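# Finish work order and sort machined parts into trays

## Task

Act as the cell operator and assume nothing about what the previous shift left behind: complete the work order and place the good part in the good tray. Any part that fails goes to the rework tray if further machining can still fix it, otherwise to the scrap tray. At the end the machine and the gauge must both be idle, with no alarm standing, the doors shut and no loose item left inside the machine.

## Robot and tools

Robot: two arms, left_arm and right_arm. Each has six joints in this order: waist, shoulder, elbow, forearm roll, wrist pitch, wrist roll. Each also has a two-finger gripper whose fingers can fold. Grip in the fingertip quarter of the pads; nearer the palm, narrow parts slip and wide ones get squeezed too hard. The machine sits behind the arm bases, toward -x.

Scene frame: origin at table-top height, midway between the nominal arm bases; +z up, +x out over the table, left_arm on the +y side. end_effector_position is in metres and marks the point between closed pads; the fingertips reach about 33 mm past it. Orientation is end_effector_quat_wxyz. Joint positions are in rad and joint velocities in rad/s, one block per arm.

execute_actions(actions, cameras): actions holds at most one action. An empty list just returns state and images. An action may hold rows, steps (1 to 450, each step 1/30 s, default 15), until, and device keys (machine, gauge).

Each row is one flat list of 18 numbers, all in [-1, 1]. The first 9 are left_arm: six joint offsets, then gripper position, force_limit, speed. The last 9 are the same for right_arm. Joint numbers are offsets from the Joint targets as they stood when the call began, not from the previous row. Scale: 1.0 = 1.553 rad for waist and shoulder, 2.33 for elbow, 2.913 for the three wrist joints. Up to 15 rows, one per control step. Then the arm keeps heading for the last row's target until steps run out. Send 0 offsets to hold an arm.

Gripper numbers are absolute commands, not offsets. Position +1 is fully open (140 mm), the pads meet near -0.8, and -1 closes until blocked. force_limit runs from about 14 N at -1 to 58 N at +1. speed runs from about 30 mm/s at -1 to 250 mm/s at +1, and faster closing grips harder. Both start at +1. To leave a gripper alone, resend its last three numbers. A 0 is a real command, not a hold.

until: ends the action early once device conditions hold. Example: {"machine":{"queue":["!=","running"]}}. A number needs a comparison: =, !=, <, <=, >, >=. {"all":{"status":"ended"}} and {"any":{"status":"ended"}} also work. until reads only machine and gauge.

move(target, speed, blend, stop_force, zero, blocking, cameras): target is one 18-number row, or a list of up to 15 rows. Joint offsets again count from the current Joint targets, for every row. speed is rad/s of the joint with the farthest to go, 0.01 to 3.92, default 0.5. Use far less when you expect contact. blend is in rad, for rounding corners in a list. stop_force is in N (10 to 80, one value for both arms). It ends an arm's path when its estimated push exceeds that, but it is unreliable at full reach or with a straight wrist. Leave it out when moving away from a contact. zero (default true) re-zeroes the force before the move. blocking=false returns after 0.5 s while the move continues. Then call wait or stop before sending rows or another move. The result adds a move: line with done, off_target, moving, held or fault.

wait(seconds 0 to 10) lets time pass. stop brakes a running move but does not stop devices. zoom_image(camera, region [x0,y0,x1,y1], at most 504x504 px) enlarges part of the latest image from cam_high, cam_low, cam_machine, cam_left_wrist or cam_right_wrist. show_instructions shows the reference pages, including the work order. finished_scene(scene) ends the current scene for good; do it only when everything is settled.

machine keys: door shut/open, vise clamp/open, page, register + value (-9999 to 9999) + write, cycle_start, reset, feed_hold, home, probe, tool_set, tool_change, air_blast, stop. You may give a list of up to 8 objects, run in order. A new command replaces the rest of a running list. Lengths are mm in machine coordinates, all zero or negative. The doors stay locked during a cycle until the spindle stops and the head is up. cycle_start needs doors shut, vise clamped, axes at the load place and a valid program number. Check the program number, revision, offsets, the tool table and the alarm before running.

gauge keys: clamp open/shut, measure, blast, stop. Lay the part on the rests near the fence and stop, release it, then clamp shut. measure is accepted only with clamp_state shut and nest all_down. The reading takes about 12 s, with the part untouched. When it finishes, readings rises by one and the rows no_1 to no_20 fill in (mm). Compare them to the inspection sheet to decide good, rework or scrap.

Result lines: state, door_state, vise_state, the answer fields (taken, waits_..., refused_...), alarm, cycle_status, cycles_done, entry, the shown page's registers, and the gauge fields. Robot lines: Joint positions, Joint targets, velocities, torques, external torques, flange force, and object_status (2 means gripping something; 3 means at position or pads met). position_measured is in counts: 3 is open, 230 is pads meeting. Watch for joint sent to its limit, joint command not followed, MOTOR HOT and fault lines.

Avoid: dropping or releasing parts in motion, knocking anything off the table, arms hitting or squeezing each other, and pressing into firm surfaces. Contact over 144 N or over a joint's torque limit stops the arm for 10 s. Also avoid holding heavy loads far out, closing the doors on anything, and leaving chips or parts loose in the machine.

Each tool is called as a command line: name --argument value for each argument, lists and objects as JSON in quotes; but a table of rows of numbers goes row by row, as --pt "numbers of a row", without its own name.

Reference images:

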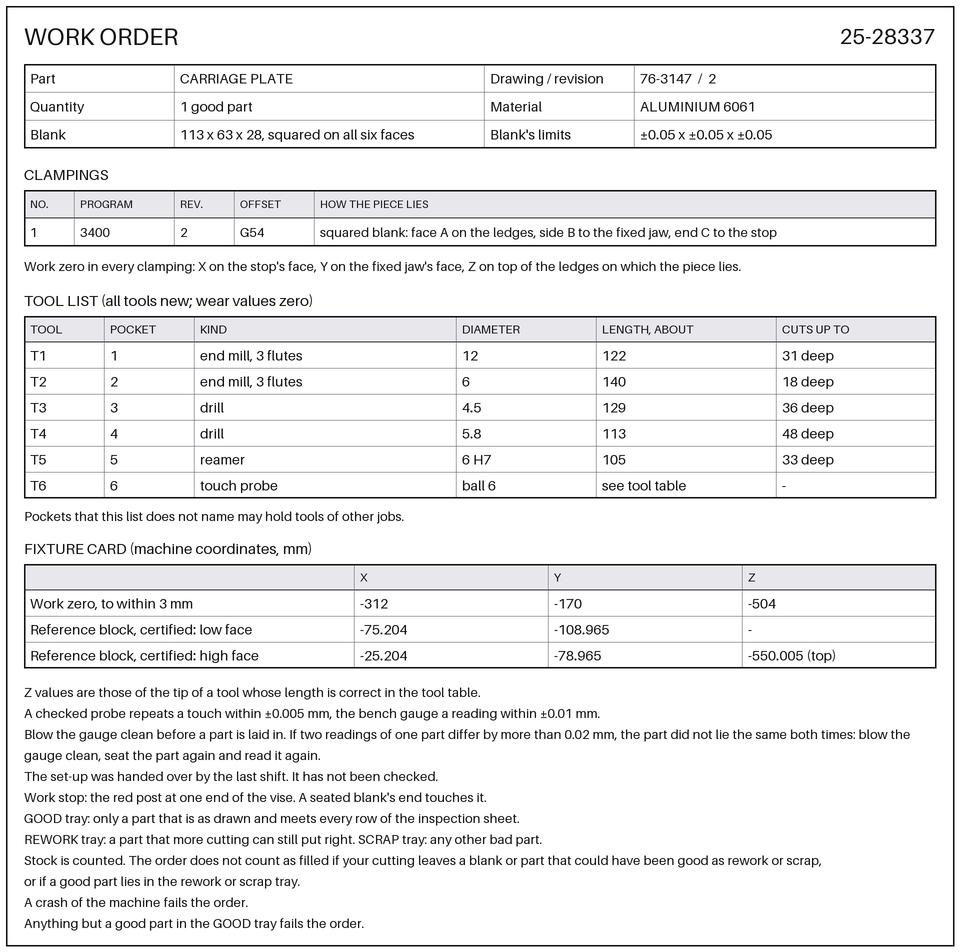

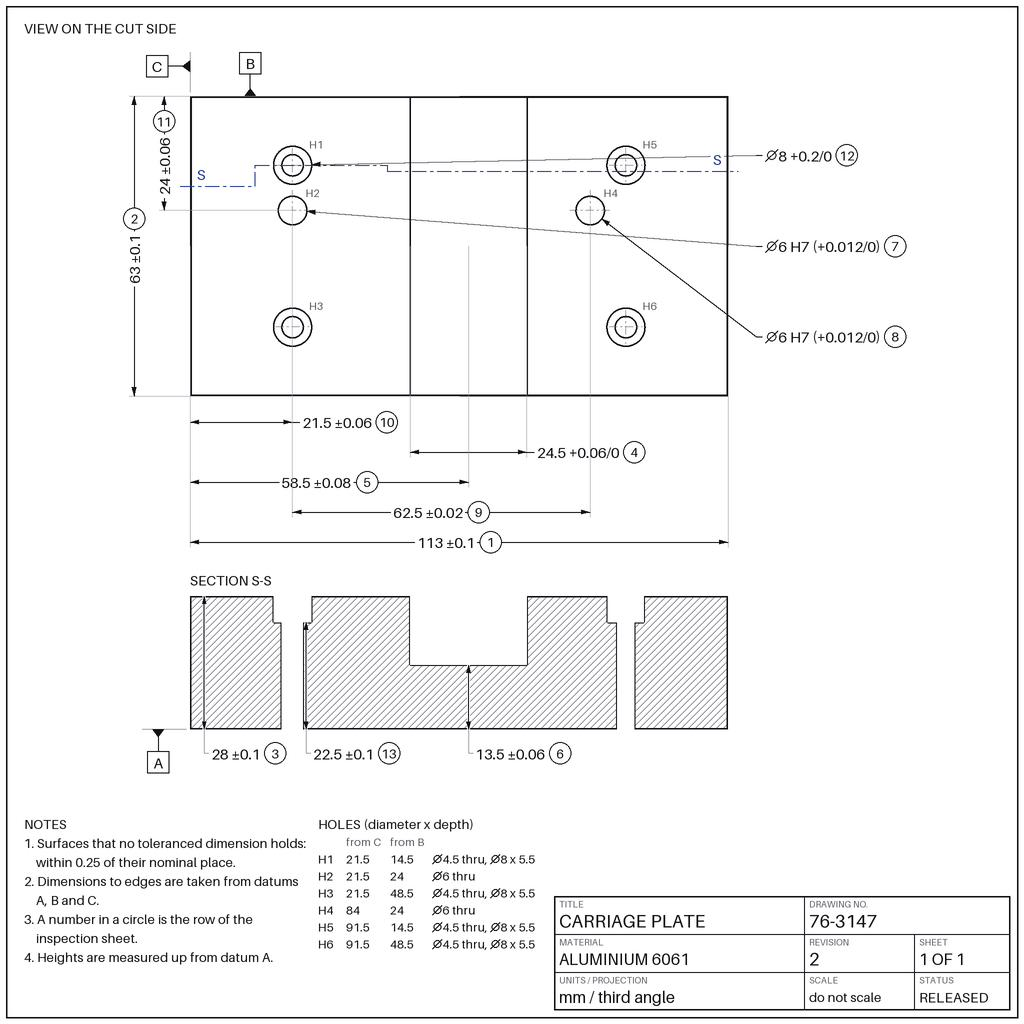

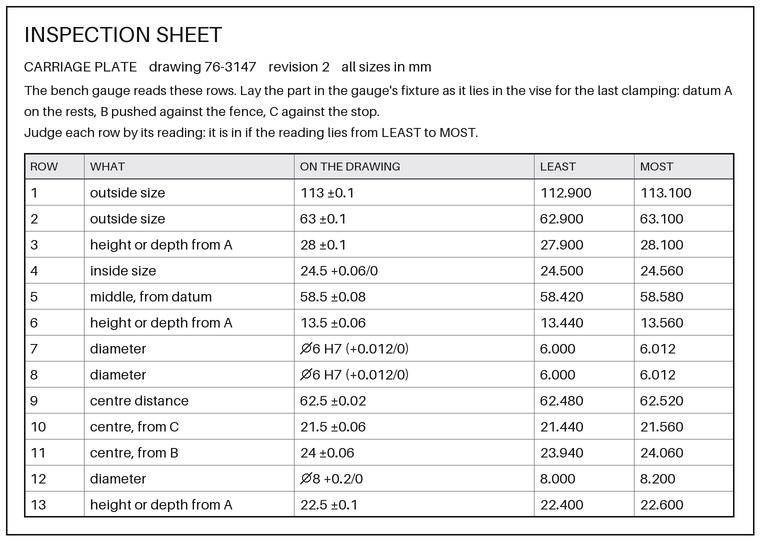

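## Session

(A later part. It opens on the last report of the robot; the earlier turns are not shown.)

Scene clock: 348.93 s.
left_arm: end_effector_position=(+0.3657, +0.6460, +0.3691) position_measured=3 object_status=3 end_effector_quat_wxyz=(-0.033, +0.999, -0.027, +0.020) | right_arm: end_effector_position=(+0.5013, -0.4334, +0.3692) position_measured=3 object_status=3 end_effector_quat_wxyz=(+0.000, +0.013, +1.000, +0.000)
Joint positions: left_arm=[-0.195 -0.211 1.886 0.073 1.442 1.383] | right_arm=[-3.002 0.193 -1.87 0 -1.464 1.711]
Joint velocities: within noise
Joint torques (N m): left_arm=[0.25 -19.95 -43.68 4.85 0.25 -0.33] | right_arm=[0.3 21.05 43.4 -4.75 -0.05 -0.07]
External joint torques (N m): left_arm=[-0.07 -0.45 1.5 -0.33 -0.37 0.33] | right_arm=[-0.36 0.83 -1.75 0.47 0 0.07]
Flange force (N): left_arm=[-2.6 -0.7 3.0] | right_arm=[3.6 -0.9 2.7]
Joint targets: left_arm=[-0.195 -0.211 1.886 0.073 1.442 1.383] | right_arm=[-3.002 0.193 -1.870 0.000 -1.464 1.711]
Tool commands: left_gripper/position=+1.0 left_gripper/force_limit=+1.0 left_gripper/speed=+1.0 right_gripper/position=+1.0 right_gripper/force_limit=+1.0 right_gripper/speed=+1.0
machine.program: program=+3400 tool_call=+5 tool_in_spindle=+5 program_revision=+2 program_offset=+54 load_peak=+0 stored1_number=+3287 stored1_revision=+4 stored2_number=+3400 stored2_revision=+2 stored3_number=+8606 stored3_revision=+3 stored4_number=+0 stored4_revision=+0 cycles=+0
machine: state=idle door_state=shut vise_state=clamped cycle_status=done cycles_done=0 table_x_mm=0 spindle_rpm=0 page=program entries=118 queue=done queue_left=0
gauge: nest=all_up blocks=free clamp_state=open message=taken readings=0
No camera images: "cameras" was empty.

execute_actions --actions '[{"machine":{"cycle_start":true},"steps":15}]' --cameras '[]'

move --target '[0,0,0,0,0,0,1,1,1,0.9667,0.1191,-0.1631,-0.0343,0.1744,-0.0244,0.3,0.5,-1]' --speed 0.4 --cameras '["cam_high"]'

Scene clock: 351.60 s.
left_arm: end_effector_position=(+0.3657, +0.6460, +0.3691) position_measured=3 object_status=3 end_effector_quat_wxyz=(-0.033, +0.999, -0.027, +0.020) | right_arm: end_effector_position=(+0.5013, -0.4334, +0.3692) position_measured=3 object_status=3 end_effector_quat_wxyz=(+0.000, +0.013, +1.000, +0.000)
Joint positions: left_arm=[-0.195 -0.211 1.886 0.073 1.442 1.383] | right_arm=[-3.002 0.193 -1.87 0 -1.464 1.711]
Joint velocities: within noise
Joint torques (N m): left_arm=[-0.02 -19.83 -43.79 4.87 0.19 -0.4] | right_arm=[0.26 20.98 43.44 -4.71 0 -0.11]
External joint torques (N m): left_arm=[0.06 -0.89 1.61 -0.36 -0.3 0.4] | right_arm=[-0.23 0.74 -1.84 0.44 -0.05 0.11]
Flange force (N): left_arm=[-3.4 -1.3 3.0] | right_arm=[3.7 -0.5 2.8]
Joint targets: left_arm=[-0.195 -0.211 1.886 0.073 1.442 1.383] | right_arm=[-3.002 0.193 -1.870 0.000 -1.464 1.711]
Tool commands: left_gripper/position=+1.0 left_gripper/force_limit=+1.0 left_gripper/speed=+1.0 right_gripper/position=+1.0 right_gripper/force_limit=+1.0 right_gripper/speed=+1.0
machine.program: program=+3400 tool_call=+5 tool_in_spindle=+1 program_revision=+2 program_offset=+54 load_peak=+0 stored1_number=+3287 stored1_revision=+4 stored2_number=+3400 stored2_revision=+2 stored3_number=+8606 stored3_revision=+3 stored4_number=+0 stored4_revision=+0 cycles=+0
machine: state=running door_state=shut vise_state=clamped cycle_status=moving cycles_done=0 table_x_mm=86 spindle_rpm=0 page=program entries=119 queue=running queue_left=0
gauge: nest=all_up blocks=free clamp_state=open message=taken readings=0
No camera images: "cameras" was empty.

Scene clock: 355.77 s.
left_arm: end_effector_position=(+0.3657, +0.6460, +0.3691) position_measured=3 object_status=3 end_effector_quat_wxyz=(-0.033, +0.999, -0.027, +0.020) | right_arm: end_effector_position=(+0.1062, -0.0387, +0.2478) position_measured=91 object_status=3 end_effector_quat_wxyz=(-0.137, +0.705, -0.690, -0.087)
Joint positions: left_arm=[-0.195 -0.211 1.886 0.073 1.442 1.383] | right_arm=[-1.5 0.378 -2.25 -0.1 -0.956 1.64]
Joint velocities: within noise
Joint torques (N m): left_arm=[-0.11 -20.35 -43.6 4.79 0.19 -0.41] | right_arm=[-0.21 1.27 42.74 -4.75 0.84 -0.07]
External joint torques (N m): left_arm=[0.07 0.12 1.56 -0.3 -0.31 0.41] | right_arm=[0.21 1.48 -1.73 0.44 -0.05 0.07]
Flange force (N): left_arm=[-1.6 -1.1 3.1] | right_arm=[5.2 0.9 -0.1]
Joint targets: left_arm=[-0.195 -0.211 1.886 0.073 1.442 1.383] | right_arm=[-1.500 0.378 -2.250 -0.100 -0.956 1.640]
machine.program: program=+3400 tool_call=+5 tool_in_spindle=+1 program_revision=+2 program_offset=+54 load_peak=+0 stored1_number=+3287 stored1_revision=+4 stored2_number=+3400 stored2_revision=+2 stored3_number=+8606 stored3_revision=+3 stored4_number=+0 stored4_revision=+0 cycles=+0
machine: state=running door_state=shut vise_state=clamped cycle_status=moving cycles_done=0 table_x_mm=86 spindle_rpm=0 page=program entries=119 queue=running queue_left=0
gauge: nest=all_up blocks=free clamp_state=open message=taken readings=0
move: done
Images, in order (width x height): cam_high 896x504.

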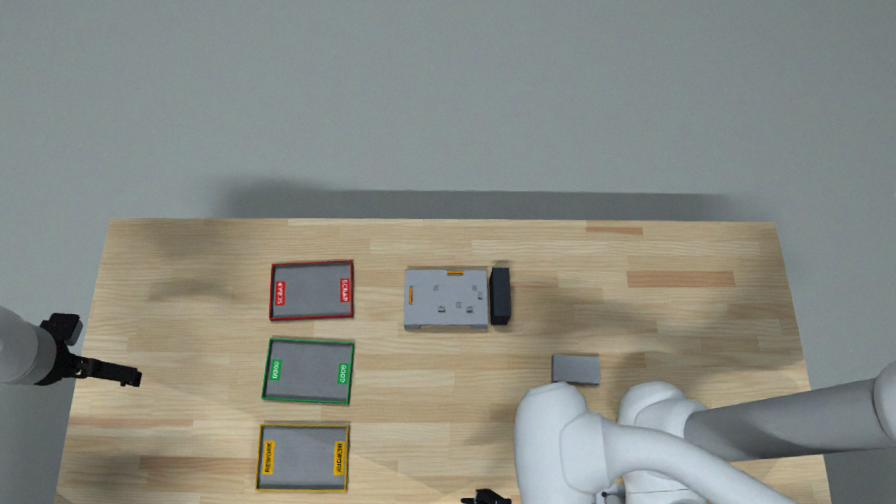

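move --target '[0.515,0,0,-0.0251,0.0084,0,1,1,1,0,0,0,0,0,0,0.3,0.5,-1]' --speed 0.4 --cameras '["cam_machine"]'

execute_actions --actions '[{"steps":450,"until":{"machine":{"state":["!=","running"]}}}]' --cameras '[]'

execute_actions --actions '[{"steps":450,"until":{"machine":{"state":["!=","running"]}}}]' --cameras '[]'

execute_actions --actions '[{"steps":450,"until":{"machine":{"state":["!=","running"]}}}]' --cameras '[]'

execute_actions --actions '[{"steps":450,"until":{"machine":{"state":["!=","running"]}}}]' --cameras '[]'

execute_actions --actions '[{"steps":450,"until":{"machine":{"state":["!=","running"]}}}]' --cameras '[]'

execute_actions --actions '[{"steps":450,"until":{"machine":{"state":["!=","running"]}}}]' --cameras '["cam_machine"]'

Scene clock: 366.50 s.
left_arm: end_effector_position=(+0.2704, +0.9473, +0.3681) position_measured=3 object_status=3 end_effector_quat_wxyz=(+0.000, +0.930, +0.369, +0.000) | right_arm: end_effector_position=(+0.1061, -0.0387, +0.2478) position_measured=91 object_status=3 end_effector_quat_wxyz=(-0.137, +0.705, -0.690, -0.087)
Joint positions: left_arm=[0.605 -0.211 1.886 0 1.466 1.383] | right_arm=[-1.5 0.378 -2.25 -0.1 -0.956 1.64]
Joint velocities: within noise
Joint torques (N m): left_arm=[0.33 -19.67 -43.56 4.65 0.29 -0.35] | right_arm=[0.53 1.32 42.96 -4.72 0.9 -0.07]
External joint torques (N m): left_arm=[-0.41 -0.61 1.55 -0.34 -0.34 0.35] | right_arm=[-0.48 1.37 -1.96 0.42 -0.11 0.07]
Flange force (N): left_arm=[-2.9 -0.2 3.1] | right_arm=[5.3 -1.3 0.3]
Joint targets: left_arm=[0.605 -0.211 1.886 0.000 1.466 1.383] | right_arm=[-1.500 0.378 -2.250 -0.100 -0.956 1.640]
machine.program: program=+3400 tool_call=+5 tool_in_spindle=+1 program_revision=+2 program_offset=+54 load_peak=+12 stored1_number=+3287 stored1_revision=+4 stored2_number=+3400 stored2_revision=+2 stored3_number=+8606 stored3_revision=+3 stored4_number=+0 stored4_revision=+0 cycles=+0
machine: state=running door_state=shut vise_state=clamped cycle_status=moving cycles_done=0 table_x_mm=92 spindle_rpm=7958 page=program entries=119 queue=running queue_left=0
gauge: nest=all_up blocks=free clamp_state=open message=taken readings=0
move: done
Images, in order (width x height): cam_machine 896x504.

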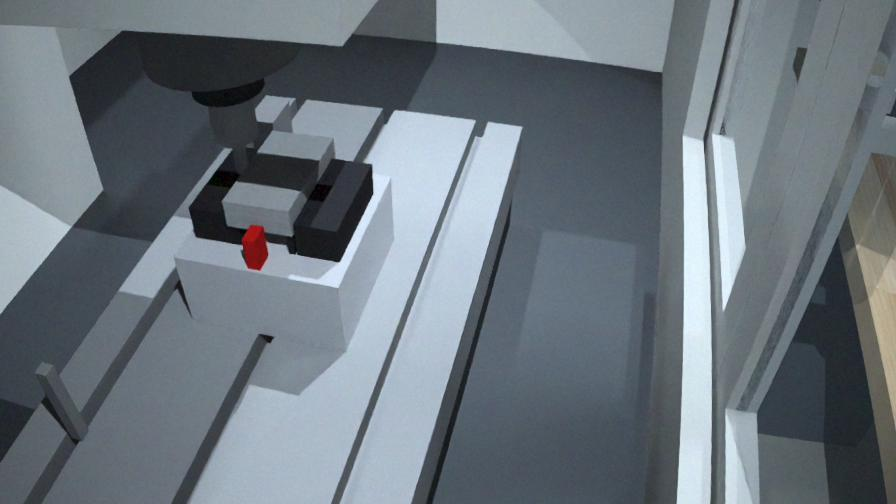

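Scene clock: 381.70 s.
left_arm: end_effector_position=(+0.2704, +0.9473, +0.3681) position_measured=3 object_status=3 end_effector_quat_wxyz=(+0.000, +0.930, +0.369, +0.000) | right_arm: end_effector_position=(+0.1061, -0.0387, +0.2478) position_measured=91 object_status=3 end_effector_quat_wxyz=(-0.137, +0.705, -0.690, -0.087)
Joint positions: left_arm=[0.605 -0.211 1.886 0 1.466 1.383] | right_arm=[-1.5 0.378 -2.25 -0.1 -0.956 1.64]
Joint velocities: within noise
Joint torques (N m): left_arm=[0.46 -20.13 -43.57 4.72 0.27 -0.32] | right_arm=[0.33 1.24 42.48 -4.71 0.78 -0.14]
External joint torques (N m): left_arm=[-0.54 -0.11 1.45 -0.39 -0.33 0.32] | right_arm=[-0.3 1.51 -1.42 0.4 0.01 0.14]
Flange force (N): left_arm=[-2.0 0.3 3.0] | right_arm=[4.7 -0.5 -0.2]
Joint targets: left_arm=[0.605 -0.211 1.886 0.000 1.466 1.383] | right_arm=[-1.500 0.378 -2.250 -0.100 -0.956 1.640]
Tool commands: left_gripper/position=+1.0 left_gripper/force_limit=+1.0 left_gripper/speed=+1.0 right_gripper/position=+0.3 right_gripper/force_limit=+0.5 right_gripper/speed=-1.0
machine.program: program=+3400 tool_call=+5 tool_in_spindle=+1 program_revision=+2 program_offset=+54 load_peak=+12 stored1_number=+3287 stored1_revision=+4 stored2_number=+3400 stored2_revision=+2 stored3_number=+8606 stored3_revision=+3 stored4_number=+0 stored4_revision=+0 cycles=+0
machine: state=running door_state=shut vise_state=clamped cycle_status=moving cycles_done=0 table_x_mm=92 spindle_rpm=7958 page=program entries=119 queue=running queue_left=0
gauge: nest=all_up blocks=free clamp_state=open message=taken readings=0
No camera images: "cameras" was empty.

Scene clock: 396.90 s.
left_arm: end_effector_position=(+0.2704, +0.9473, +0.3681) position_measured=3 object_status=3 end_effector_quat_wxyz=(+0.000, +0.930, +0.369, +0.000) | right_arm: end_effector_position=(+0.1061, -0.0387, +0.2478) position_measured=91 object_status=3 end_effector_quat_wxyz=(-0.137, +0.705, -0.690, -0.087)
Joint positions: left_arm=[0.605 -0.211 1.886 0 1.466 1.383] | right_arm=[-1.5 0.378 -2.25 -0.1 -0.956 1.64]
Joint velocities: within noise
Joint torques (N m): left_arm=[0.25 -20.24 -43.4 4.63 0.32 -0.41] | right_arm=[0.38 0.73 42.79 -4.76 0.89 -0.01]
External joint torques (N m): left_arm=[-0.19 0.16 1.44 -0.31 -0.38 0.41] | right_arm=[-0.28 1.93 -1.78 0.45 -0.09 0]
Flange force (N): left_arm=[-1.3 -0.7 3.1] | right_arm=[6.0 -0.9 -0.6]
Joint targets: left_arm=[0.605 -0.211 1.886 0.000 1.466 1.383] | right_arm=[-1.500 0.378 -2.250 -0.100 -0.956 1.640]
Tool commands: left_gripper/position=+1.0 left_gripper/force_limit=+1.0 left_gripper/speed=+1.0 right_gripper/position=+0.3 right_gripper/force_limit=+0.5 right_gripper/speed=-1.0
machine.program: program=+3400 tool_call=+5 tool_in_spindle=+1 program_revision=+2 program_offset=+54 load_peak=+12 stored1_number=+3287 stored1_revision=+4 stored2_number=+3400 stored2_revision=+2 stored3_number=+8606 stored3_revision=+3 stored4_number=+0 stored4_revision=+0 cycles=+0
machine: state=running door_state=shut vise_state=clamped cycle_status=moving cycles_done=0 table_x_mm=92 spindle_rpm=0 page=program entries=119 queue=running queue_left=0
gauge: nest=all_up blocks=free clamp_state=open message=taken readings=0
No camera images: "cameras" was empty.

Scene clock: 412.10 s.
left_arm: end_effector_position=(+0.2704, +0.9473, +0.3681) position_measured=3 object_status=3 end_effector_quat_wxyz=(+0.000, +0.930, +0.369, +0.000) | right_arm: end_effector_position=(+0.1061, -0.0387, +0.2478) position_measured=91 object_status=3 end_effector_quat_wxyz=(-0.137, +0.705, -0.690, -0.087)
Joint positions: left_arm=[0.605 -0.211 1.886 0 1.466 1.383] | right_arm=[-1.5 0.378 -2.25 -0.1 -0.956 1.64]
Joint velocities: within noise
Joint torques (N m): left_arm=[0.24 -19.86 -43.4 4.66 0.33 -0.39] | right_arm=[0.42 1.27 42.73 -4.71 0.91 0]
External joint torques (N m): left_arm=[-0.25 -0.04 1.48 -0.35 -0.38 0.39] | right_arm=[-0.37 1.42 -1.67 0.39 -0.12 0]
Flange force (N): left_arm=[-1.8 -0.5 3.2] | right_arm=[5.0 -1.2 -0.1]
Joint targets: left_arm=[0.605 -0.211 1.886 0.000 1.466 1.383] | right_arm=[-1.500 0.378 -2.250 -0.100 -0.956 1.640]
Tool commands: left_gripper/position=+1.0 left_gripper/force_limit=+1.0 left_gripper/speed=+1.0 right_gripper/position=+0.3 right_gripper/force_limit=+0.5 right_gripper/speed=-1.0
machine.program: program=+3400 tool_call=+5 tool_in_spindle=+2 program_revision=+2 program_offset=+54 load_peak=+12 stored1_number=+3287 stored1_revision=+4 stored2_number=+3400 stored2_revision=+2 stored3_number=+8606 stored3_revision=+3 stored4_number=+0 stored4_revision=+0 cycles=+0
machine: state=running door_state=shut vise_state=clamped cycle_status=moving cycles_done=0 table_x_mm=53 spindle_rpm=10000 page=program entries=119 queue=running queue_left=0
gauge: nest=all_up blocks=free clamp_state=open message=taken readings=0
No camera images: "cameras" was empty.

Scene clock: 427.30 s.
left_arm: end_effector_position=(+0.2704, +0.9473, +0.3681) position_measured=3 object_status=3 end_effector_quat_wxyz=(+0.000, +0.930, +0.369, +0.000) | right_arm: end_effector_position=(+0.1061, -0.0387, +0.2478) position_measured=91 object_status=3 end_effector_quat_wxyz=(-0.137, +0.705, -0.690, -0.087)
Joint positions: left_arm=[0.605 -0.211 1.886 0 1.466 1.383] | right_arm=[-1.5 0.378 -2.25 -0.1 -0.956 1.64]
Joint velocities: within noise
Joint torques (N m): left_arm=[0.42 -20.07 -43.39 4.64 0.28 -0.36] | right_arm=[0.34 1.27 42.81 -4.71 0.86 -0.1]
External joint torques (N m): left_arm=[-0.46 -0.11 1.37 -0.32 -0.33 0.36] | right_arm=[-0.29 1.45 -1.81 0.4 -0.07 0.09]
Flange force (N): left_arm=[-1.9 0.0 2.9] | right_arm=[5.3 -0.6 0.1]
Joint targets: left_arm=[0.605 -0.211 1.886 0.000 1.466 1.383] | right_arm=[-1.500 0.378 -2.250 -0.100 -0.956 1.640]
Tool commands: left_gripper/position=+1.0 left_gripper/force_limit=+1.0 left_gripper/speed=+1.0 right_gripper/position=+0.3 right_gripper/force_limit=+0.5 right_gripper/speed=-1.0
machine.program: program=+3400 tool_call=+5 tool_in_spindle=+3 program_revision=+2 program_offset=+54 load_peak=+12 stored1_number=+3287 stored1_revision=+4 stored2_number=+3400 stored2_revision=+2 stored3_number=+8606 stored3_revision=+3 stored4_number=+0 stored4_revision=+0 cycles=+0
machine: state=running door_state=shut vise_state=clamped cycle_status=moving cycles_done=0 table_x_mm=123 spindle_rpm=7427 page=program entries=119 queue=running queue_left=0
gauge: nest=all_up blocks=free clamp_state=open message=taken readings=0
No camera images: "cameras" was empty.

Scene clock: 442.50 s.
left_arm: end_effector_position=(+0.2704, +0.9473, +0.3681) position_measured=3 object_status=3 end_effector_quat_wxyz=(+0.000, +0.930, +0.369, +0.000) | right_arm: end_effector_position=(+0.1061, -0.0387, +0.2478) position_measured=91 object_status=3 end_effector_quat_wxyz=(-0.137, +0.705, -0.690, -0.087)
Joint positions: left_arm=[0.605 -0.211 1.886 0 1.466 1.383] | right_arm=[-1.5 0.378 -2.25 -0.1 -0.956 1.64]
Joint velocities: within noise
Joint torques (N m): left_arm=[0.5 -20.08 -43.47 4.66 0.31 -0.32] | right_arm=[0.22 1.19 42.78 -4.71 0.81 -0.13]
External joint torques (N m): left_arm=[-0.68 0.12 1.49 -0.35 -0.37 0.32] | right_arm=[-0.21 1.47 -1.8 0.4 -0.02 0.13]
Flange force (N): left_arm=[-1.7 0.7 3.2] | right_arm=[5.3 -0.2 0.1]
Joint targets: left_arm=[0.605 -0.211 1.886 0.000 1.466 1.383] | right_arm=[-1.500 0.378 -2.250 -0.100 -0.956 1.640]
Tool commands: left_gripper/position=+1.0 left_gripper/force_limit=+1.0 left_gripper/speed=+1.0 right_gripper/position=+0.3 right_gripper/force_limit=+0.5 right_gripper/speed=-1.0
machine.program: program=+3400 tool_call=+5 tool_in_spindle=+3 program_revision=+2 program_offset=+54 load_peak=+12 stored1_number=+3287 stored1_revision=+4 stored2_number=+3400 stored2_revision=+2 stored3_number=+8606 stored3_revision=+3 stored4_number=+0 stored4_revision=+0 cycles=+0
machine: state=running door_state=shut vise_state=clamped cycle_status=moving cycles_done=0 table_x_mm=53 spindle_rpm=7427 page=program entries=119 queue=running queue_left=0
gauge: nest=all_up blocks=free clamp_state=open message=taken readings=0
No camera images: "cameras" was empty.

Scene clock: 457.70 s.
left_arm: end_effector_position=(+0.2704, +0.9473, +0.3681) position_measured=3 object_status=3 end_effector_quat_wxyz=(+0.000, +0.930, +0.369, +0.000) | right_arm: end_effector_position=(+0.1061, -0.0387, +0.2478) position_measured=91 object_status=3 end_effector_quat_wxyz=(-0.137, +0.705, -0.690, -0.087)
Joint positions: left_arm=[0.605 -0.211 1.886 0 1.466 1.383] | right_arm=[-1.5 0.378 -2.25 -0.1 -0.956 1.64]
Joint velocities: within noise
Joint torques (N m): left_arm=[0.74 -20.29 -43.41 4.66 0.26 -0.33] | right_arm=[0.21 0.88 42.83 -4.75 0.77 -0.06]
External joint torques (N m): left_arm=[-0.72 0.01 1.3 -0.33 -0.32 0.33] | right_arm=[-0.13 1.78 -1.8 0.44 0.03 0.05]
Flange force (N): left_arm=[-1.7 0.7 2.8] | right_arm=[5.8 -0.2 -0.1]
Joint targets: left_arm=[0.605 -0.211 1.886 0.000 1.466 1.383] | right_arm=[-1.500 0.378 -2.250 -0.100 -0.956 1.640]
Tool commands: left_gripper/position=+1.0 left_gripper/force_limit=+1.0 left_gripper/speed=+1.0 right_gripper/position=+0.3 right_gripper/force_limit=+0.5 right_gripper/speed=-1.0
machine.program: program=+3400 tool_call=+5 tool_in_spindle=+4 program_revision=+2 program_offset=+54 load_peak=+12 stored1_number=+3287 stored1_revision=+4 stored2_number=+3400 stored2_revision=+2 stored3_number=+8606 stored3_revision=+3 stored4_number=+0 stored4_revision=+0 cycles=+0
machine: state=running door_state=shut vise_state=clamped cycle_status=moving cycles_done=0 table_x_mm=123 spindle_rpm=5763 page=program entries=119 queue=running queue_left=0
gauge: nest=all_up blocks=free clamp_state=open message=taken readings=0
Images, in order (width x height): cam_machine 896x504.

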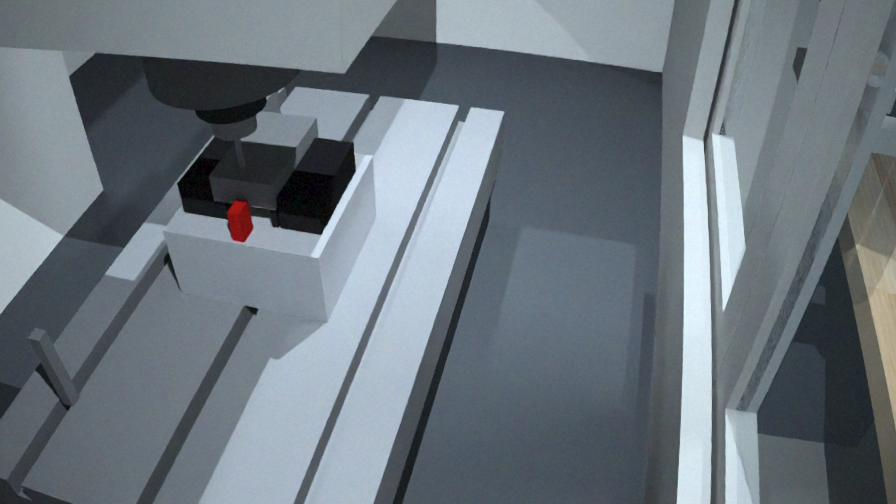

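execute_actions --actions '[{"steps":450,"until":{"machine":{"state":["!=","running"]}}}]' --cameras '[]'

execute_actions --actions '[{"steps":450,"until":{"machine":{"state":["!=","running"]}}}]' --cameras '[]'

execute_actions --actions '[{"steps":450,"until":{"machine":{"state":["!=","running"]}}}]' --cameras '[]'

execute_actions --actions '[{"steps":450,"until":{"machine":{"state":["!=","running"]}}}]' --cameras '["cam_machine"]'

Scene clock: 474.07 s.
left_arm: end_effector_position=(+0.2704, +0.9473, +0.3681) position_measured=3 object_status=3 end_effector_quat_wxyz=(+0.000, +0.930, +0.369, +0.000) | right_arm: end_effector_position=(+0.1061, -0.0387, +0.2478) position_measured=91 object_status=3 end_effector_quat_wxyz=(-0.137, +0.705, -0.690, -0.087)
Joint positions: left_arm=[0.605 -0.211 1.886 0 1.466 1.383] | right_arm=[-1.5 0.378 -2.25 -0.1 -0.956 1.64]
Joint velocities: within noise
Joint torques (N m): left_arm=[0 -20.01 -43.46 4.62 0.28 -0.34] | right_arm=[0.87 1.51 42.84 -4.81 0.93 -0.1]
External joint torques (N m): left_arm=[-0.04 0.15 1.44 -0.3 -0.34 0.34] | right_arm=[-0.84 1.18 -1.83 0.5 -0.14 0.09]
Flange force (N): left_arm=[-1.3 -0.8 3.0] | right_arm=[4.8 -2.5 0.4]
Joint targets: left_arm=[0.605 -0.211 1.886 0.000 1.466 1.383] | right_arm=[-1.500 0.378 -2.250 -0.100 -0.956 1.640]
Tool commands: left_gripper/position=+1.0 left_gripper/force_limit=+1.0 left_gripper/speed=+1.0 right_gripper/position=+0.3 right_gripper/force_limit=+0.5 right_gripper/speed=-1.0
machine.program: program=+3400 tool_call=+5 tool_in_spindle=+5 program_revision=+2 program_offset=+54 load_peak=+12 stored1_number=+3287 stored1_revision=+4 stored2_number=+3400 stored2_revision=+2 stored3_number=+8606 stored3_revision=+3 stored4_number=+0 stored4_revision=+0 cycles=+0
machine: state=running door_state=shut vise_state=clamped cycle_status=moving cycles_done=0 table_x_mm=123 spindle_rpm=1590 page=program entries=119 queue=running queue_left=0
gauge: nest=all_up blocks=free clamp_state=open message=taken readings=0
No camera images: "cameras" was empty.

Scene clock: 485.23 s.
left_arm: end_effector_position=(+0.2704, +0.9473, +0.3681) position_measured=3 object_status=3 end_effector_quat_wxyz=(+0.000, +0.930, +0.369, +0.000) | right_arm: end_effector_position=(+0.1061, -0.0387, +0.2478) position_measured=91 object_status=3 end_effector_quat_wxyz=(-0.137, +0.705, -0.690, -0.087)
Joint positions: left_arm=[0.605 -0.211 1.886 0 1.466 1.383] | right_arm=[-1.5 0.378 -2.25 -0.1 -0.956 1.64]
Joint velocities: within noise
Joint torques (N m): left_arm=[0.14 -19.84 -43.4 4.59 0.3 -0.35] | right_arm=[0.29 0.67 42.74 -4.68 0.84 -0.05]
External joint torques (N m): left_arm=[-0.2 -0.56 1.29 -0.27 -0.35 0.35] | right_arm=[-0.2 1.99 -1.67 0.37 -0.04 0.05]
Flange force (N): left_arm=[-2.4 -0.6 2.7] | right_arm=[5.9 -0.4 -0.7]
Joint targets: left_arm=[0.605 -0.211 1.886 0.000 1.466 1.383] | right_arm=[-1.500 0.378 -2.250 -0.100 -0.956 1.640]
Tool commands: left_gripper/position=+1.0 left_gripper/force_limit=+1.0 left_gripper/speed=+1.0 right_gripper/position=+0.3 right_gripper/force_limit=+0.5 right_gripper/speed=-1.0
machine.program: program=+3400 tool_call=+5 tool_in_spindle=+5 program_revision=+2 program_offset=+54 load_peak=+12 stored1_number=+3287 stored1_revision=+4 stored2_number=+3400 stored2_revision=+2 stored3_number=+8606 stored3_revision=+3 stored4_number=+0 stored4_revision=+0 cycles=+1
machine: state=done door_state=shut vise_state=clamped cycle_status=done cycles_done=1 table_x_mm=0 spindle_rpm=0 page=program entries=119 queue=done queue_left=0
gauge: nest=all_up blocks=free clamp_state=open message=taken readings=0
No camera images: "cameras" was empty.

Scene clock: 485.47 s.
left_arm: end_effector_position=(+0.2704, +0.9473, +0.3681) position_measured=3 object_status=3 end_effector_quat_wxyz=(+0.000, +0.930, +0.369, +0.000) | right_arm: end_effector_position=(+0.1061, -0.0387, +0.2478) position_measured=91 object_status=3 end_effector_quat_wxyz=(-0.137, +0.705, -0.690, -0.087)
Joint positions: left_arm=[0.605 -0.211 1.886 0 1.466 1.383] | right_arm=[-1.5 0.378 -2.25 -0.1 -0.956 1.64]
Joint velocities: within noise
Joint torques (N m): left_arm=[-0.13 -20.11 -43.63 4.68 0.29 -0.41] | right_arm=[0.28 1.48 42.81 -4.73 0.82 -0.07]
External joint torques (N m): left_arm=[0.2 -0.18 1.71 -0.37 -0.34 0.41] | right_arm=[-0.26 1.21 -1.82 0.43 -0.03 0.07]
Flange force (N): left_arm=[-2.1 -1.7 3.4] | right_arm=[4.9 -0.6 0.5]
Joint targets: left_arm=[0.605 -0.211 1.886 0.000 1.466 1.383] | right_arm=[-1.500 0.378 -2.250 -0.100 -0.956 1.640]
Tool commands: left_gripper/position=+1.0 left_gripper/force_limit=+1.0 left_gripper/speed=+1.0 right_gripper/position=+0.3 right_gripper/force_limit=+0.5 right_gripper/speed=-1.0
machine.program: program=+3400 tool_call=+5 tool_in_spindle=+5 program_revision=+2 program_offset=+54 load_peak=+12 stored1_number=+3287 stored1_revision=+4 stored2_number=+3400 stored2_revision=+2 stored3_number=+8606 stored3_revision=+3 stored4_number=+0 stored4_revision=+0 cycles=+1
machine: state=done door_state=shut vise_state=clamped cycle_status=done cycles_done=1 table_x_mm=0 spindle_rpm=0 page=program entries=119 queue=done queue_left=0
gauge: nest=all_up blocks=free clamp_state=open message=taken readings=0
No camera images: "cameras" was empty.

Scene clock: 485.70 s.
left_arm: end_effector_position=(+0.2704, +0.9473, +0.3681) position_measured=3 object_status=3 end_effector_quat_wxyz=(+0.000, +0.930, +0.369, +0.000) | right_arm: end_effector_position=(+0.1061, -0.0387, +0.2478) position_measured=91 object_status=3 end_effector_quat_wxyz=(-0.137, +0.705, -0.690, -0.087)
Joint positions: left_arm=[0.605 -0.211 1.886 0 1.466 1.383] | right_arm=[-1.5 0.378 -2.25 -0.1 -0.956 1.64]
Joint velocities: within noise
Joint torques (N m): left_arm=[0.13 -19.86 -43.45 4.62 0.22 -0.35] | right_arm=[0.56 1.42 42.75 -4.72 0.8 -0.06]
External joint torques (N m): left_arm=[-0.29 -0.32 1.39 -0.31 -0.27 0.35] | right_arm=[-0.52 1.26 -1.68 0.41 0 0.05]
Flange force (N): left_arm=[-2.2 -0.4 2.8] | right_arm=[4.7 -1.5 0.4]
Joint targets: left_arm=[0.605 -0.211 1.886 0.000 1.466 1.383] | right_arm=[-1.500 0.378 -2.250 -0.100 -0.956 1.640]
Tool commands: left_gripper/position=+1.0 left_gripper/force_limit=+1.0 left_gripper/speed=+1.0 right_gripper/position=+0.3 right_gripper/force_limit=+0.5 right_gripper/speed=-1.0
machine.program: program=+3400 tool_call=+5 tool_in_spindle=+5 program_revision=+2 program_offset=+54 load_peak=+12 stored1_number=+3287 stored1_revision=+4 stored2_number=+3400 stored2_revision=+2 stored3_number=+8606 stored3_revision=+3 stored4_number=+0 stored4_revision=+0 cycles=+1
machine: state=done door_state=shut vise_state=clamped cycle_status=done cycles_done=1 table_x_mm=0 spindle_rpm=0 page=program entries=119 queue=done queue_left=0
gauge: nest=all_up blocks=free clamp_state=open message=taken readings=0
Images, in order (width x height): cam_machine 896x504.

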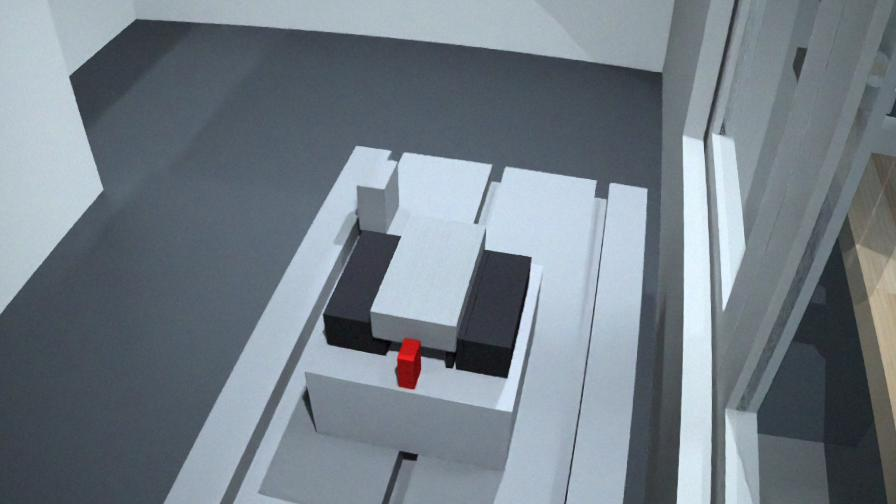

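execute_actions --actions '[{"machine":{"door":"open","page":"program"},"gauge":{"blast":true},"steps":200,"until":{"machine":{"door_state":"open"}}}]' --cameras '[]'

move --pt "0 0 0 0 0 0 1 1 1 0.8038 -0.363 0.2769 -0.0867 -0.1095 0.4531 0.3 0.5 -1" --pt "0 0 0 0 0 0 1 1 1 0.8038 -0.5806 0.4578 -0.0834 -0.1349 0.4415 0.3 0.5 -1" --pt "0 0 0 0 0 0 1 1 1 0.8038 -0.5941 0.4252 -0.0868 -0.1035 0.4536 0.3 0.5 -1" --speed '[0.7,0.3,0.05]' --blend '[0.05,0.0,0]'

Scene clock: 488.73 s.
left_arm: end_effector_position=(+0.2704, +0.9473, +0.3681) position_measured=3 object_status=3 end_effector_quat_wxyz=(+0.000, +0.930, +0.369, +0.000) | right_arm: end_effector_position=(+0.1061, -0.0387, +0.2478) position_measured=91 object_status=3 end_effector_quat_wxyz=(-0.137, +0.705, -0.690, -0.087)
Joint positions: left_arm=[0.605 -0.211 1.886 0 1.466 1.383] | right_arm=[-1.5 0.378 -2.25 -0.1 -0.956 1.64]
Joint velocities: within noise
Joint torques (N m): left_arm=[0.11 -19.79 -43.55 4.7 0.28 -0.4] | right_arm=[0.52 1.17 42.66 -4.72 0.86 -0.09]
External joint torques (N m): left_arm=[-0.02 -0.31 1.53 -0.36 -0.34 0.4] | right_arm=[-0.49 1.55 -1.67 0.41 -0.07 0.09]
Flange force (N): left_arm=[-2.2 -1.1 3.1] | right_arm=[5.2 -1.3 -0.1]
Joint targets: left_arm=[0.605 -0.211 1.886 0.000 1.466 1.383] | right_arm=[-1.500 0.378 -2.250 -0.100 -0.956 1.640]
Tool commands: left_gripper/position=+1.0 left_gripper/force_limit=+1.0 left_gripper/speed=+1.0 right_gripper/position=+0.3 right_gripper/force_limit=+0.5 right_gripper/speed=-1.0
machine.program: program=+3400 tool_call=+5 tool_in_spindle=+5 program_revision=+2 program_offset=+54 load_peak=+12 stored1_number=+3287 stored1_revision=+4 stored2_number=+3400 stored2_revision=+2 stored3_number=+8606 stored3_revision=+3 stored4_number=+0 stored4_revision=+0 cycles=+1
machine: state=done door_state=open vise_state=clamped cycle_status=done cycles_done=1 table_x_mm=0 spindle_rpm=0 page=program entries=119 queue=running queue_left=0
gauge: nest=all_up blocks=free clamp_state=open state=busy message=taken readings=0
No camera images: "cameras" was empty.

Scene clock: 494.20 s.
left_arm: end_effector_position=(+0.2704, +0.9473, +0.3681) position_measured=3 object_status=3 end_effector_quat_wxyz=(+0.000, +0.930, +0.369, +0.000) | right_arm: end_effector_position=(-0.7598, -0.0657, +0.2409) position_measured=91 object_status=3 end_effector_quat_wxyz=(-0.123, +0.696, -0.696, -0.123)
Joint positions: left_arm=[0.605 -0.211 1.886 0 1.466 1.383] | right_arm=[-0.252 -0.545 -1.259 -0.353 -1.257 2.961]
Joint velocities: within noise
Joint torques (N m): left_arm=[0.37 -19.92 -43.43 4.63 0.3 -0.43] | right_arm=[0.67 97.37 42.73 -5.19 0.18 -0.04]
External joint torques (N m): left_arm=[-0.38 -0.14 1.4 -0.31 -0.36 0.43] | right_arm=[-0.61 -2.4 -1.35 0.42 -0.03 0.04]
Flange force (N): left_arm=[-1.9 -0.3 3.0] | right_arm=[0.1 0.3 2.6]
Joint targets: left_arm=[0.605 -0.211 1.886 0.000 1.466 1.383] | right_arm=[-0.252 -0.545 -1.259 -0.353 -1.257 2.961]
machine.program: program=+3400 tool_call=+5 tool_in_spindle=+5 program_revision=+2 program_offset=+54 load_peak=+12 stored1_number=+3287 stored1_revision=+4 stored2_number=+3400 stored2_revision=+2 stored3_number=+8606 stored3_revision=+3 stored4_number=+0 stored4_revision=+0 cycles=+1
machine: state=done door_state=open vise_state=clamped cycle_status=done cycles_done=1 table_x_mm=0 spindle_rpm=0 page=program entries=119 queue=done queue_left=0
gauge: nest=all_up blocks=free clamp_state=open message=taken readings=0
move: done
camera_calibration:
cam_left_wrist: T_world_to_cam=[[0.683964, -0.729479, -0.00740408, 0.515082], [-0.6858, -0.646405, 0.334424, 0.682739], [-0.248741, -0.223656, -0.942394, 0.768015], [0, 0, 0, 1]] pos_world=[0.306962, 0.988839, 0.499261]
cam_right_wrist: T_world_to_cam=[[-0.999866, 0.00114225, -0.0163491, -0.747262], [-0.00987249, 0.754284, 0.656474, -0.11375], [0.0130817, 0.656547, -0.754172, 0.376018], [0, 0, 0, 1]] pos_world=[-0.753204, -0.16022, 0.346038]

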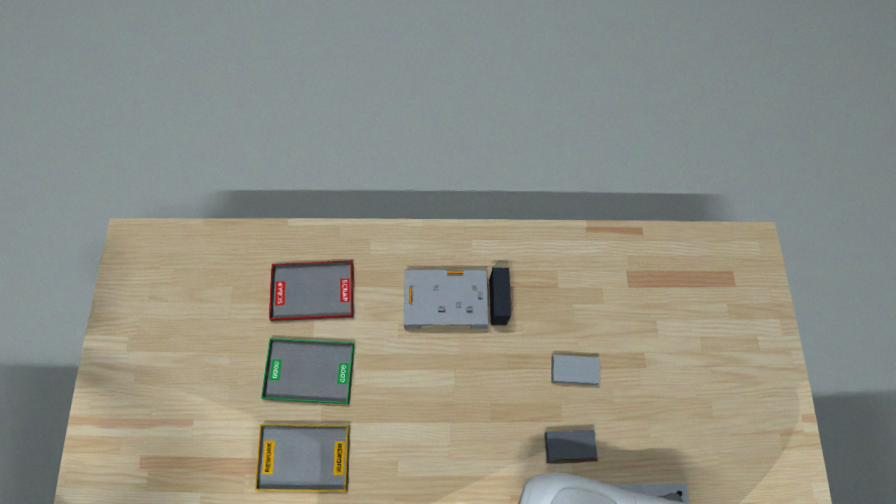

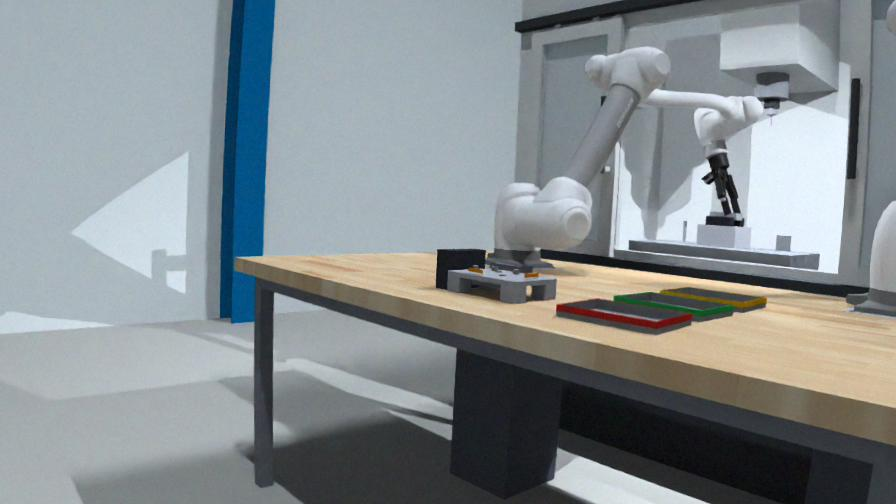

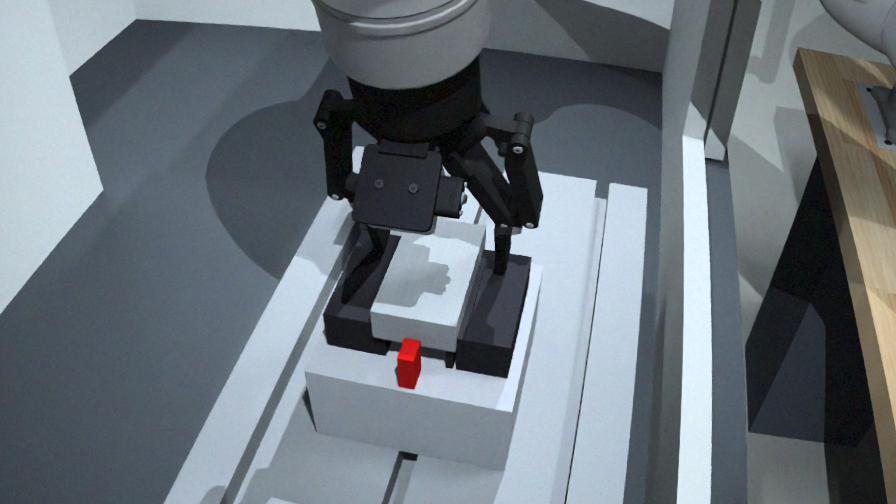

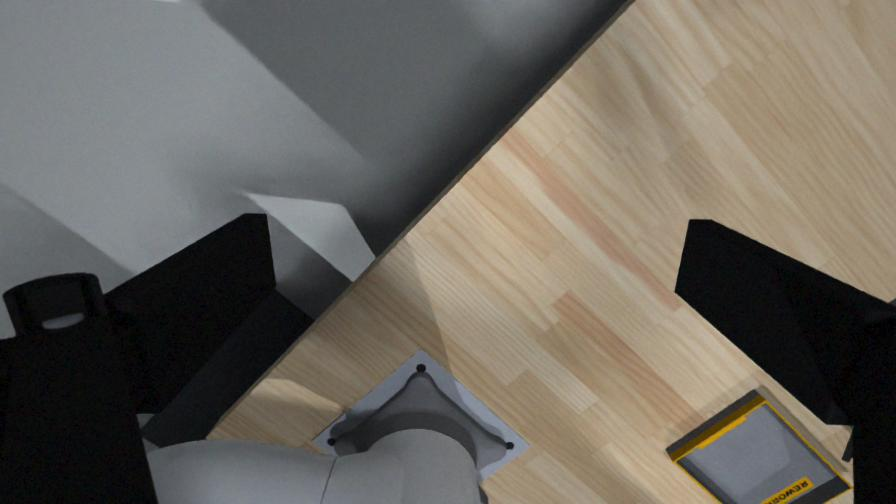

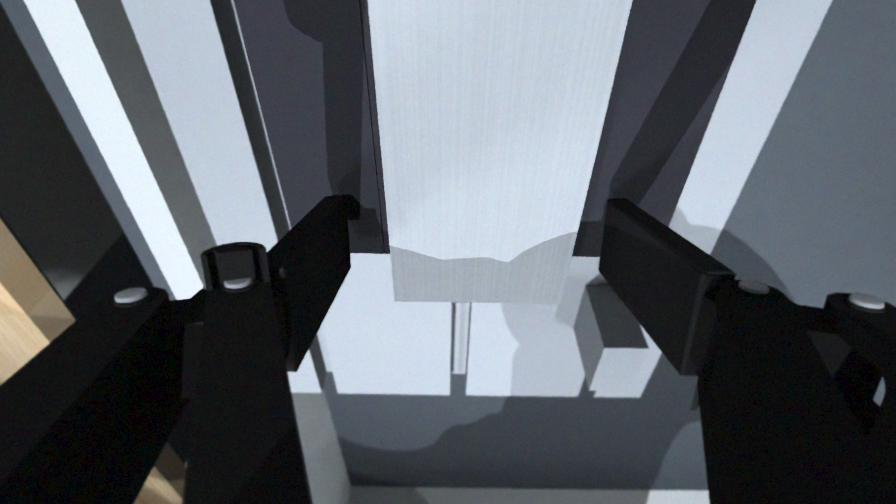

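execute_actions --actions '[{"rows":[[0,0,0,0,0,0,1,1,1,0,0,0,0,0,0,-1,0.5,-1]],"steps":90}]' --cameras '[]'

execute_actions --actions '[{"machine":{"vise":"open"},"steps":30}]' --cameras '[]'

Scene clock: 498.17 s.
left_arm: end_effector_position=(+0.2704, +0.9473, +0.3681) position_measured=3 object_status=3 end_effector_quat_wxyz=(+0.000, +0.930, +0.369, +0.000) | right_arm: end_effector_position=(-0.7598, -0.0657, +0.2409) position_measured=138 object_status=2 end_effector_quat_wxyz=(-0.123, +0.696, -0.696, -0.123)
Joint positions: left_arm=[0.605 -0.211 1.886 0 1.466 1.383] | right_arm=[-0.252 -0.545 -1.259 -0.353 -1.257 2.961]
Joint velocities: within noise
Joint torques (N m): left_arm=[0.24 -20.06 -43.49 4.68 0.29 -0.38] | right_arm=[-28.36 88.52 6.38 -9.12 -22.59 -0.4]
External joint torques (N m): left_arm=[-0.21 -0.12 1.58 -0.37 -0.34 0.38] | right_arm=[28.18 6.48 34.99 4.35 22.74 0.4]
Flange force (N): left_arm=[-2.0 -0.6 3.2] | right_arm=[0.0 64.2 -12.0]
Joint targets: left_arm=[0.605 -0.211 1.886 0.000 1.466 1.383] | right_arm=[-0.252 -0.545 -1.259 -0.353 -1.257 2.961]
machine.program: program=+3400 tool_call=+5 tool_in_spindle=+5 program_revision=+2 program_offset=+54 load_peak=+12 stored1_number=+3287 stored1_revision=+4 stored2_number=+3400 stored2_revision=+2 stored3_number=+8606 stored3_revision=+3 stored4_number=+0 stored4_revision=+0 cycles=+1
machine: state=done door_state=open vise_state=clamped cycle_status=done cycles_done=1 table_x_mm=0 spindle_rpm=0 page=program entries=119 queue=done queue_left=0
gauge: nest=all_up blocks=free clamp_state=open message=taken readings=0
No camera images: "cameras" was empty.

Scene clock: 499.37 s.
left_arm: end_effector_position=(+0.2704, +0.9473, +0.3681) position_measured=3 object_status=3 end_effector_quat_wxyz=(+0.000, +0.930, +0.369, +0.000) | right_arm: end_effector_position=(-0.7598, -0.0657, +0.2409) position_measured=138 object_status=2 end_effector_quat_wxyz=(-0.123, +0.696, -0.696, -0.123)
Joint positions: left_arm=[0.605 -0.211 1.886 0 1.466 1.383] | right_arm=[-0.252 -0.545 -1.259 -0.353 -1.257 2.961]
Joint velocities: within noise
Joint torques (N m): left_arm=[0.14 -20.16 -43.46 4.68 0.29 -0.37] | right_arm=[-4.09 70.8 29.2 -4.45 0.92 -0.33]
External joint torques (N m): left_arm=[-0.16 -0.17 1.4 -0.36 -0.34 0.37] | right_arm=[3.98 24.32 12.24 -0.33 -0.76 0.33]
Flange force (N): left_arm=[-1.9 -0.7 2.9] | right_arm=[-1.7 -5.6 -26.3]
Joint targets: left_arm=[0.605 -0.211 1.886 0.000 1.466 1.383] | right_arm=[-0.252 -0.545 -1.259 -0.353 -1.257 2.961]
Tool commands: left_gripper/position=+1.0 left_gripper/force_limit=+1.0 left_gripper/speed=+1.0 right_gripper/position=-1.0 right_gripper/force_limit=+0.5 right_gripper/speed=-1.0
machine.program: program=+3400 tool_call=+5 tool_in_spindle=+5 program_revision=+2 program_offset=+54 load_peak=+12 stored1_number=+3287 stored1_revision=+4 stored2_number=+3400 stored2_revision=+2 stored3_number=+8606 stored3_revision=+3 stored4_number=+0 stored4_revision=+0 cycles=+1
machine: state=idle door_state=open vise_state=open cycle_status=done cycles_done=1 table_x_mm=0 spindle_rpm=0 page=program entries=119 queue=done queue_left=0
gauge: nest=all_up blocks=free clamp_state=open message=taken readings=0
No camera images: "cameras" was empty.

move --pt "0 0 0 0 0 0 1 1 1 0 0.0135 0.0326 0.0034 -0.0314 -0.0121 -1 0.5 -1" --pt "0 0 0 0 0 0 1 1 1 0 0.2311 -0.1483 0.0001 -0.006 -0.0005 -1 0.5 -1" --pt "0 0 0 0 0 0 1 1 1 -0.8038 0.5941 -0.4252 0.0868 0.1035 -0.4536 -1 0.5 -1" --speed '[0.06,0.3,0.7]' --blend '[0,0.05,0]' --cameras '["cam_right_wrist"]'

Scene clock: 505.63 s.
left_arm: end_effector_position=(+0.2704, +0.9473, +0.3681) position_measured=3 object_status=3 end_effector_quat_wxyz=(+0.000, +0.930, +0.369, +0.000) | right_arm: end_effector_position=(+0.1061, -0.0386, +0.2478) position_measured=138 object_status=2 end_effector_quat_wxyz=(-0.137, +0.705, -0.690, -0.087)
Joint positions: left_arm=[0.605 -0.211 1.886 0 1.466 1.383] | right_arm=[-1.5 0.378 -2.25 -0.1 -0.956 1.64]
Joint velocities: within noise
Joint torques (N m): left_arm=[0.28 -20.12 -43.44 4.66 0.32 -0.43] | right_arm=[0.29 2.66 46.29 -4.94 1.24 -0.07]
External joint torques (N m): left_arm=[-0.17 -0.05 1.44 -0.33 -0.38 0.43] | right_arm=[-0.31 0.02 -5.33 0.64 -0.45 0.06]
Flange force (N): left_arm=[-1.7 -0.8 3.1] | right_arm=[8.4 -0.4 4.7]
Joint targets: left_arm=[0.605 -0.211 1.886 0.000 1.466 1.383] | right_arm=[-1.500 0.378 -2.250 -0.100 -0.956 1.640]
machine.program: program=+3400 tool_call=+5 tool_in_spindle=+5 program_revision=+2 program_offset=+54 load_peak=+12 stored1_number=+3287 stored1_revision=+4 stored2_number=+3400 stored2_revision=+2 stored3_number=+8606 stored3_revision=+3 stored4_number=+0 stored4_revision=+0 cycles=+1
machine: state=idle door_state=open vise_state=open cycle_status=done cycles_done=1 table_x_mm=0 spindle_rpm=0 page=program entries=119 queue=done queue_left=0
gauge: nest=all_up blocks=free clamp_state=open message=taken readings=0
move: done
camera_calibration:
cam_right_wrist: T_world_to_cam=[[-0.995871, -0.00858131, -0.0903722, 0.136166], [-0.0638616, 0.773752, 0.630261, -0.117137], [0.0645173, 0.63343, -0.771106, 0.349931], [0, 0, 0, 1]] pos_world=[0.105547, -0.129853, 0.355966]
Images, in order (width x height): cam_right_wrist 896x504.

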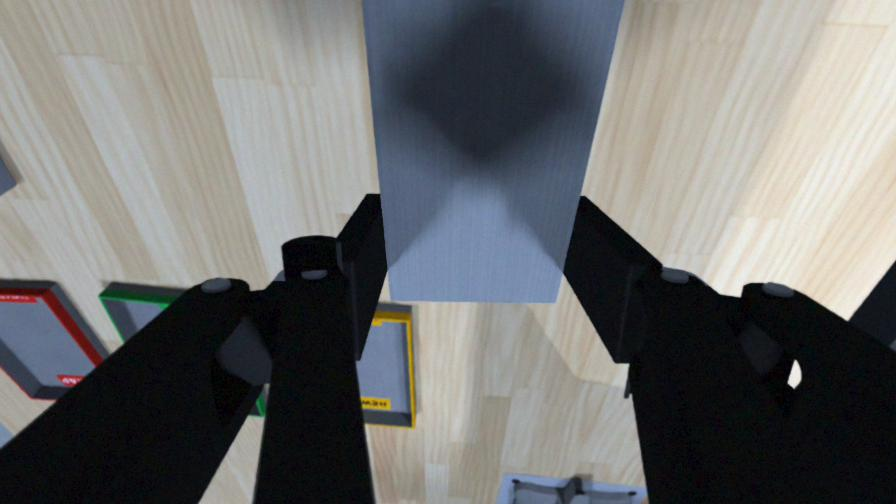

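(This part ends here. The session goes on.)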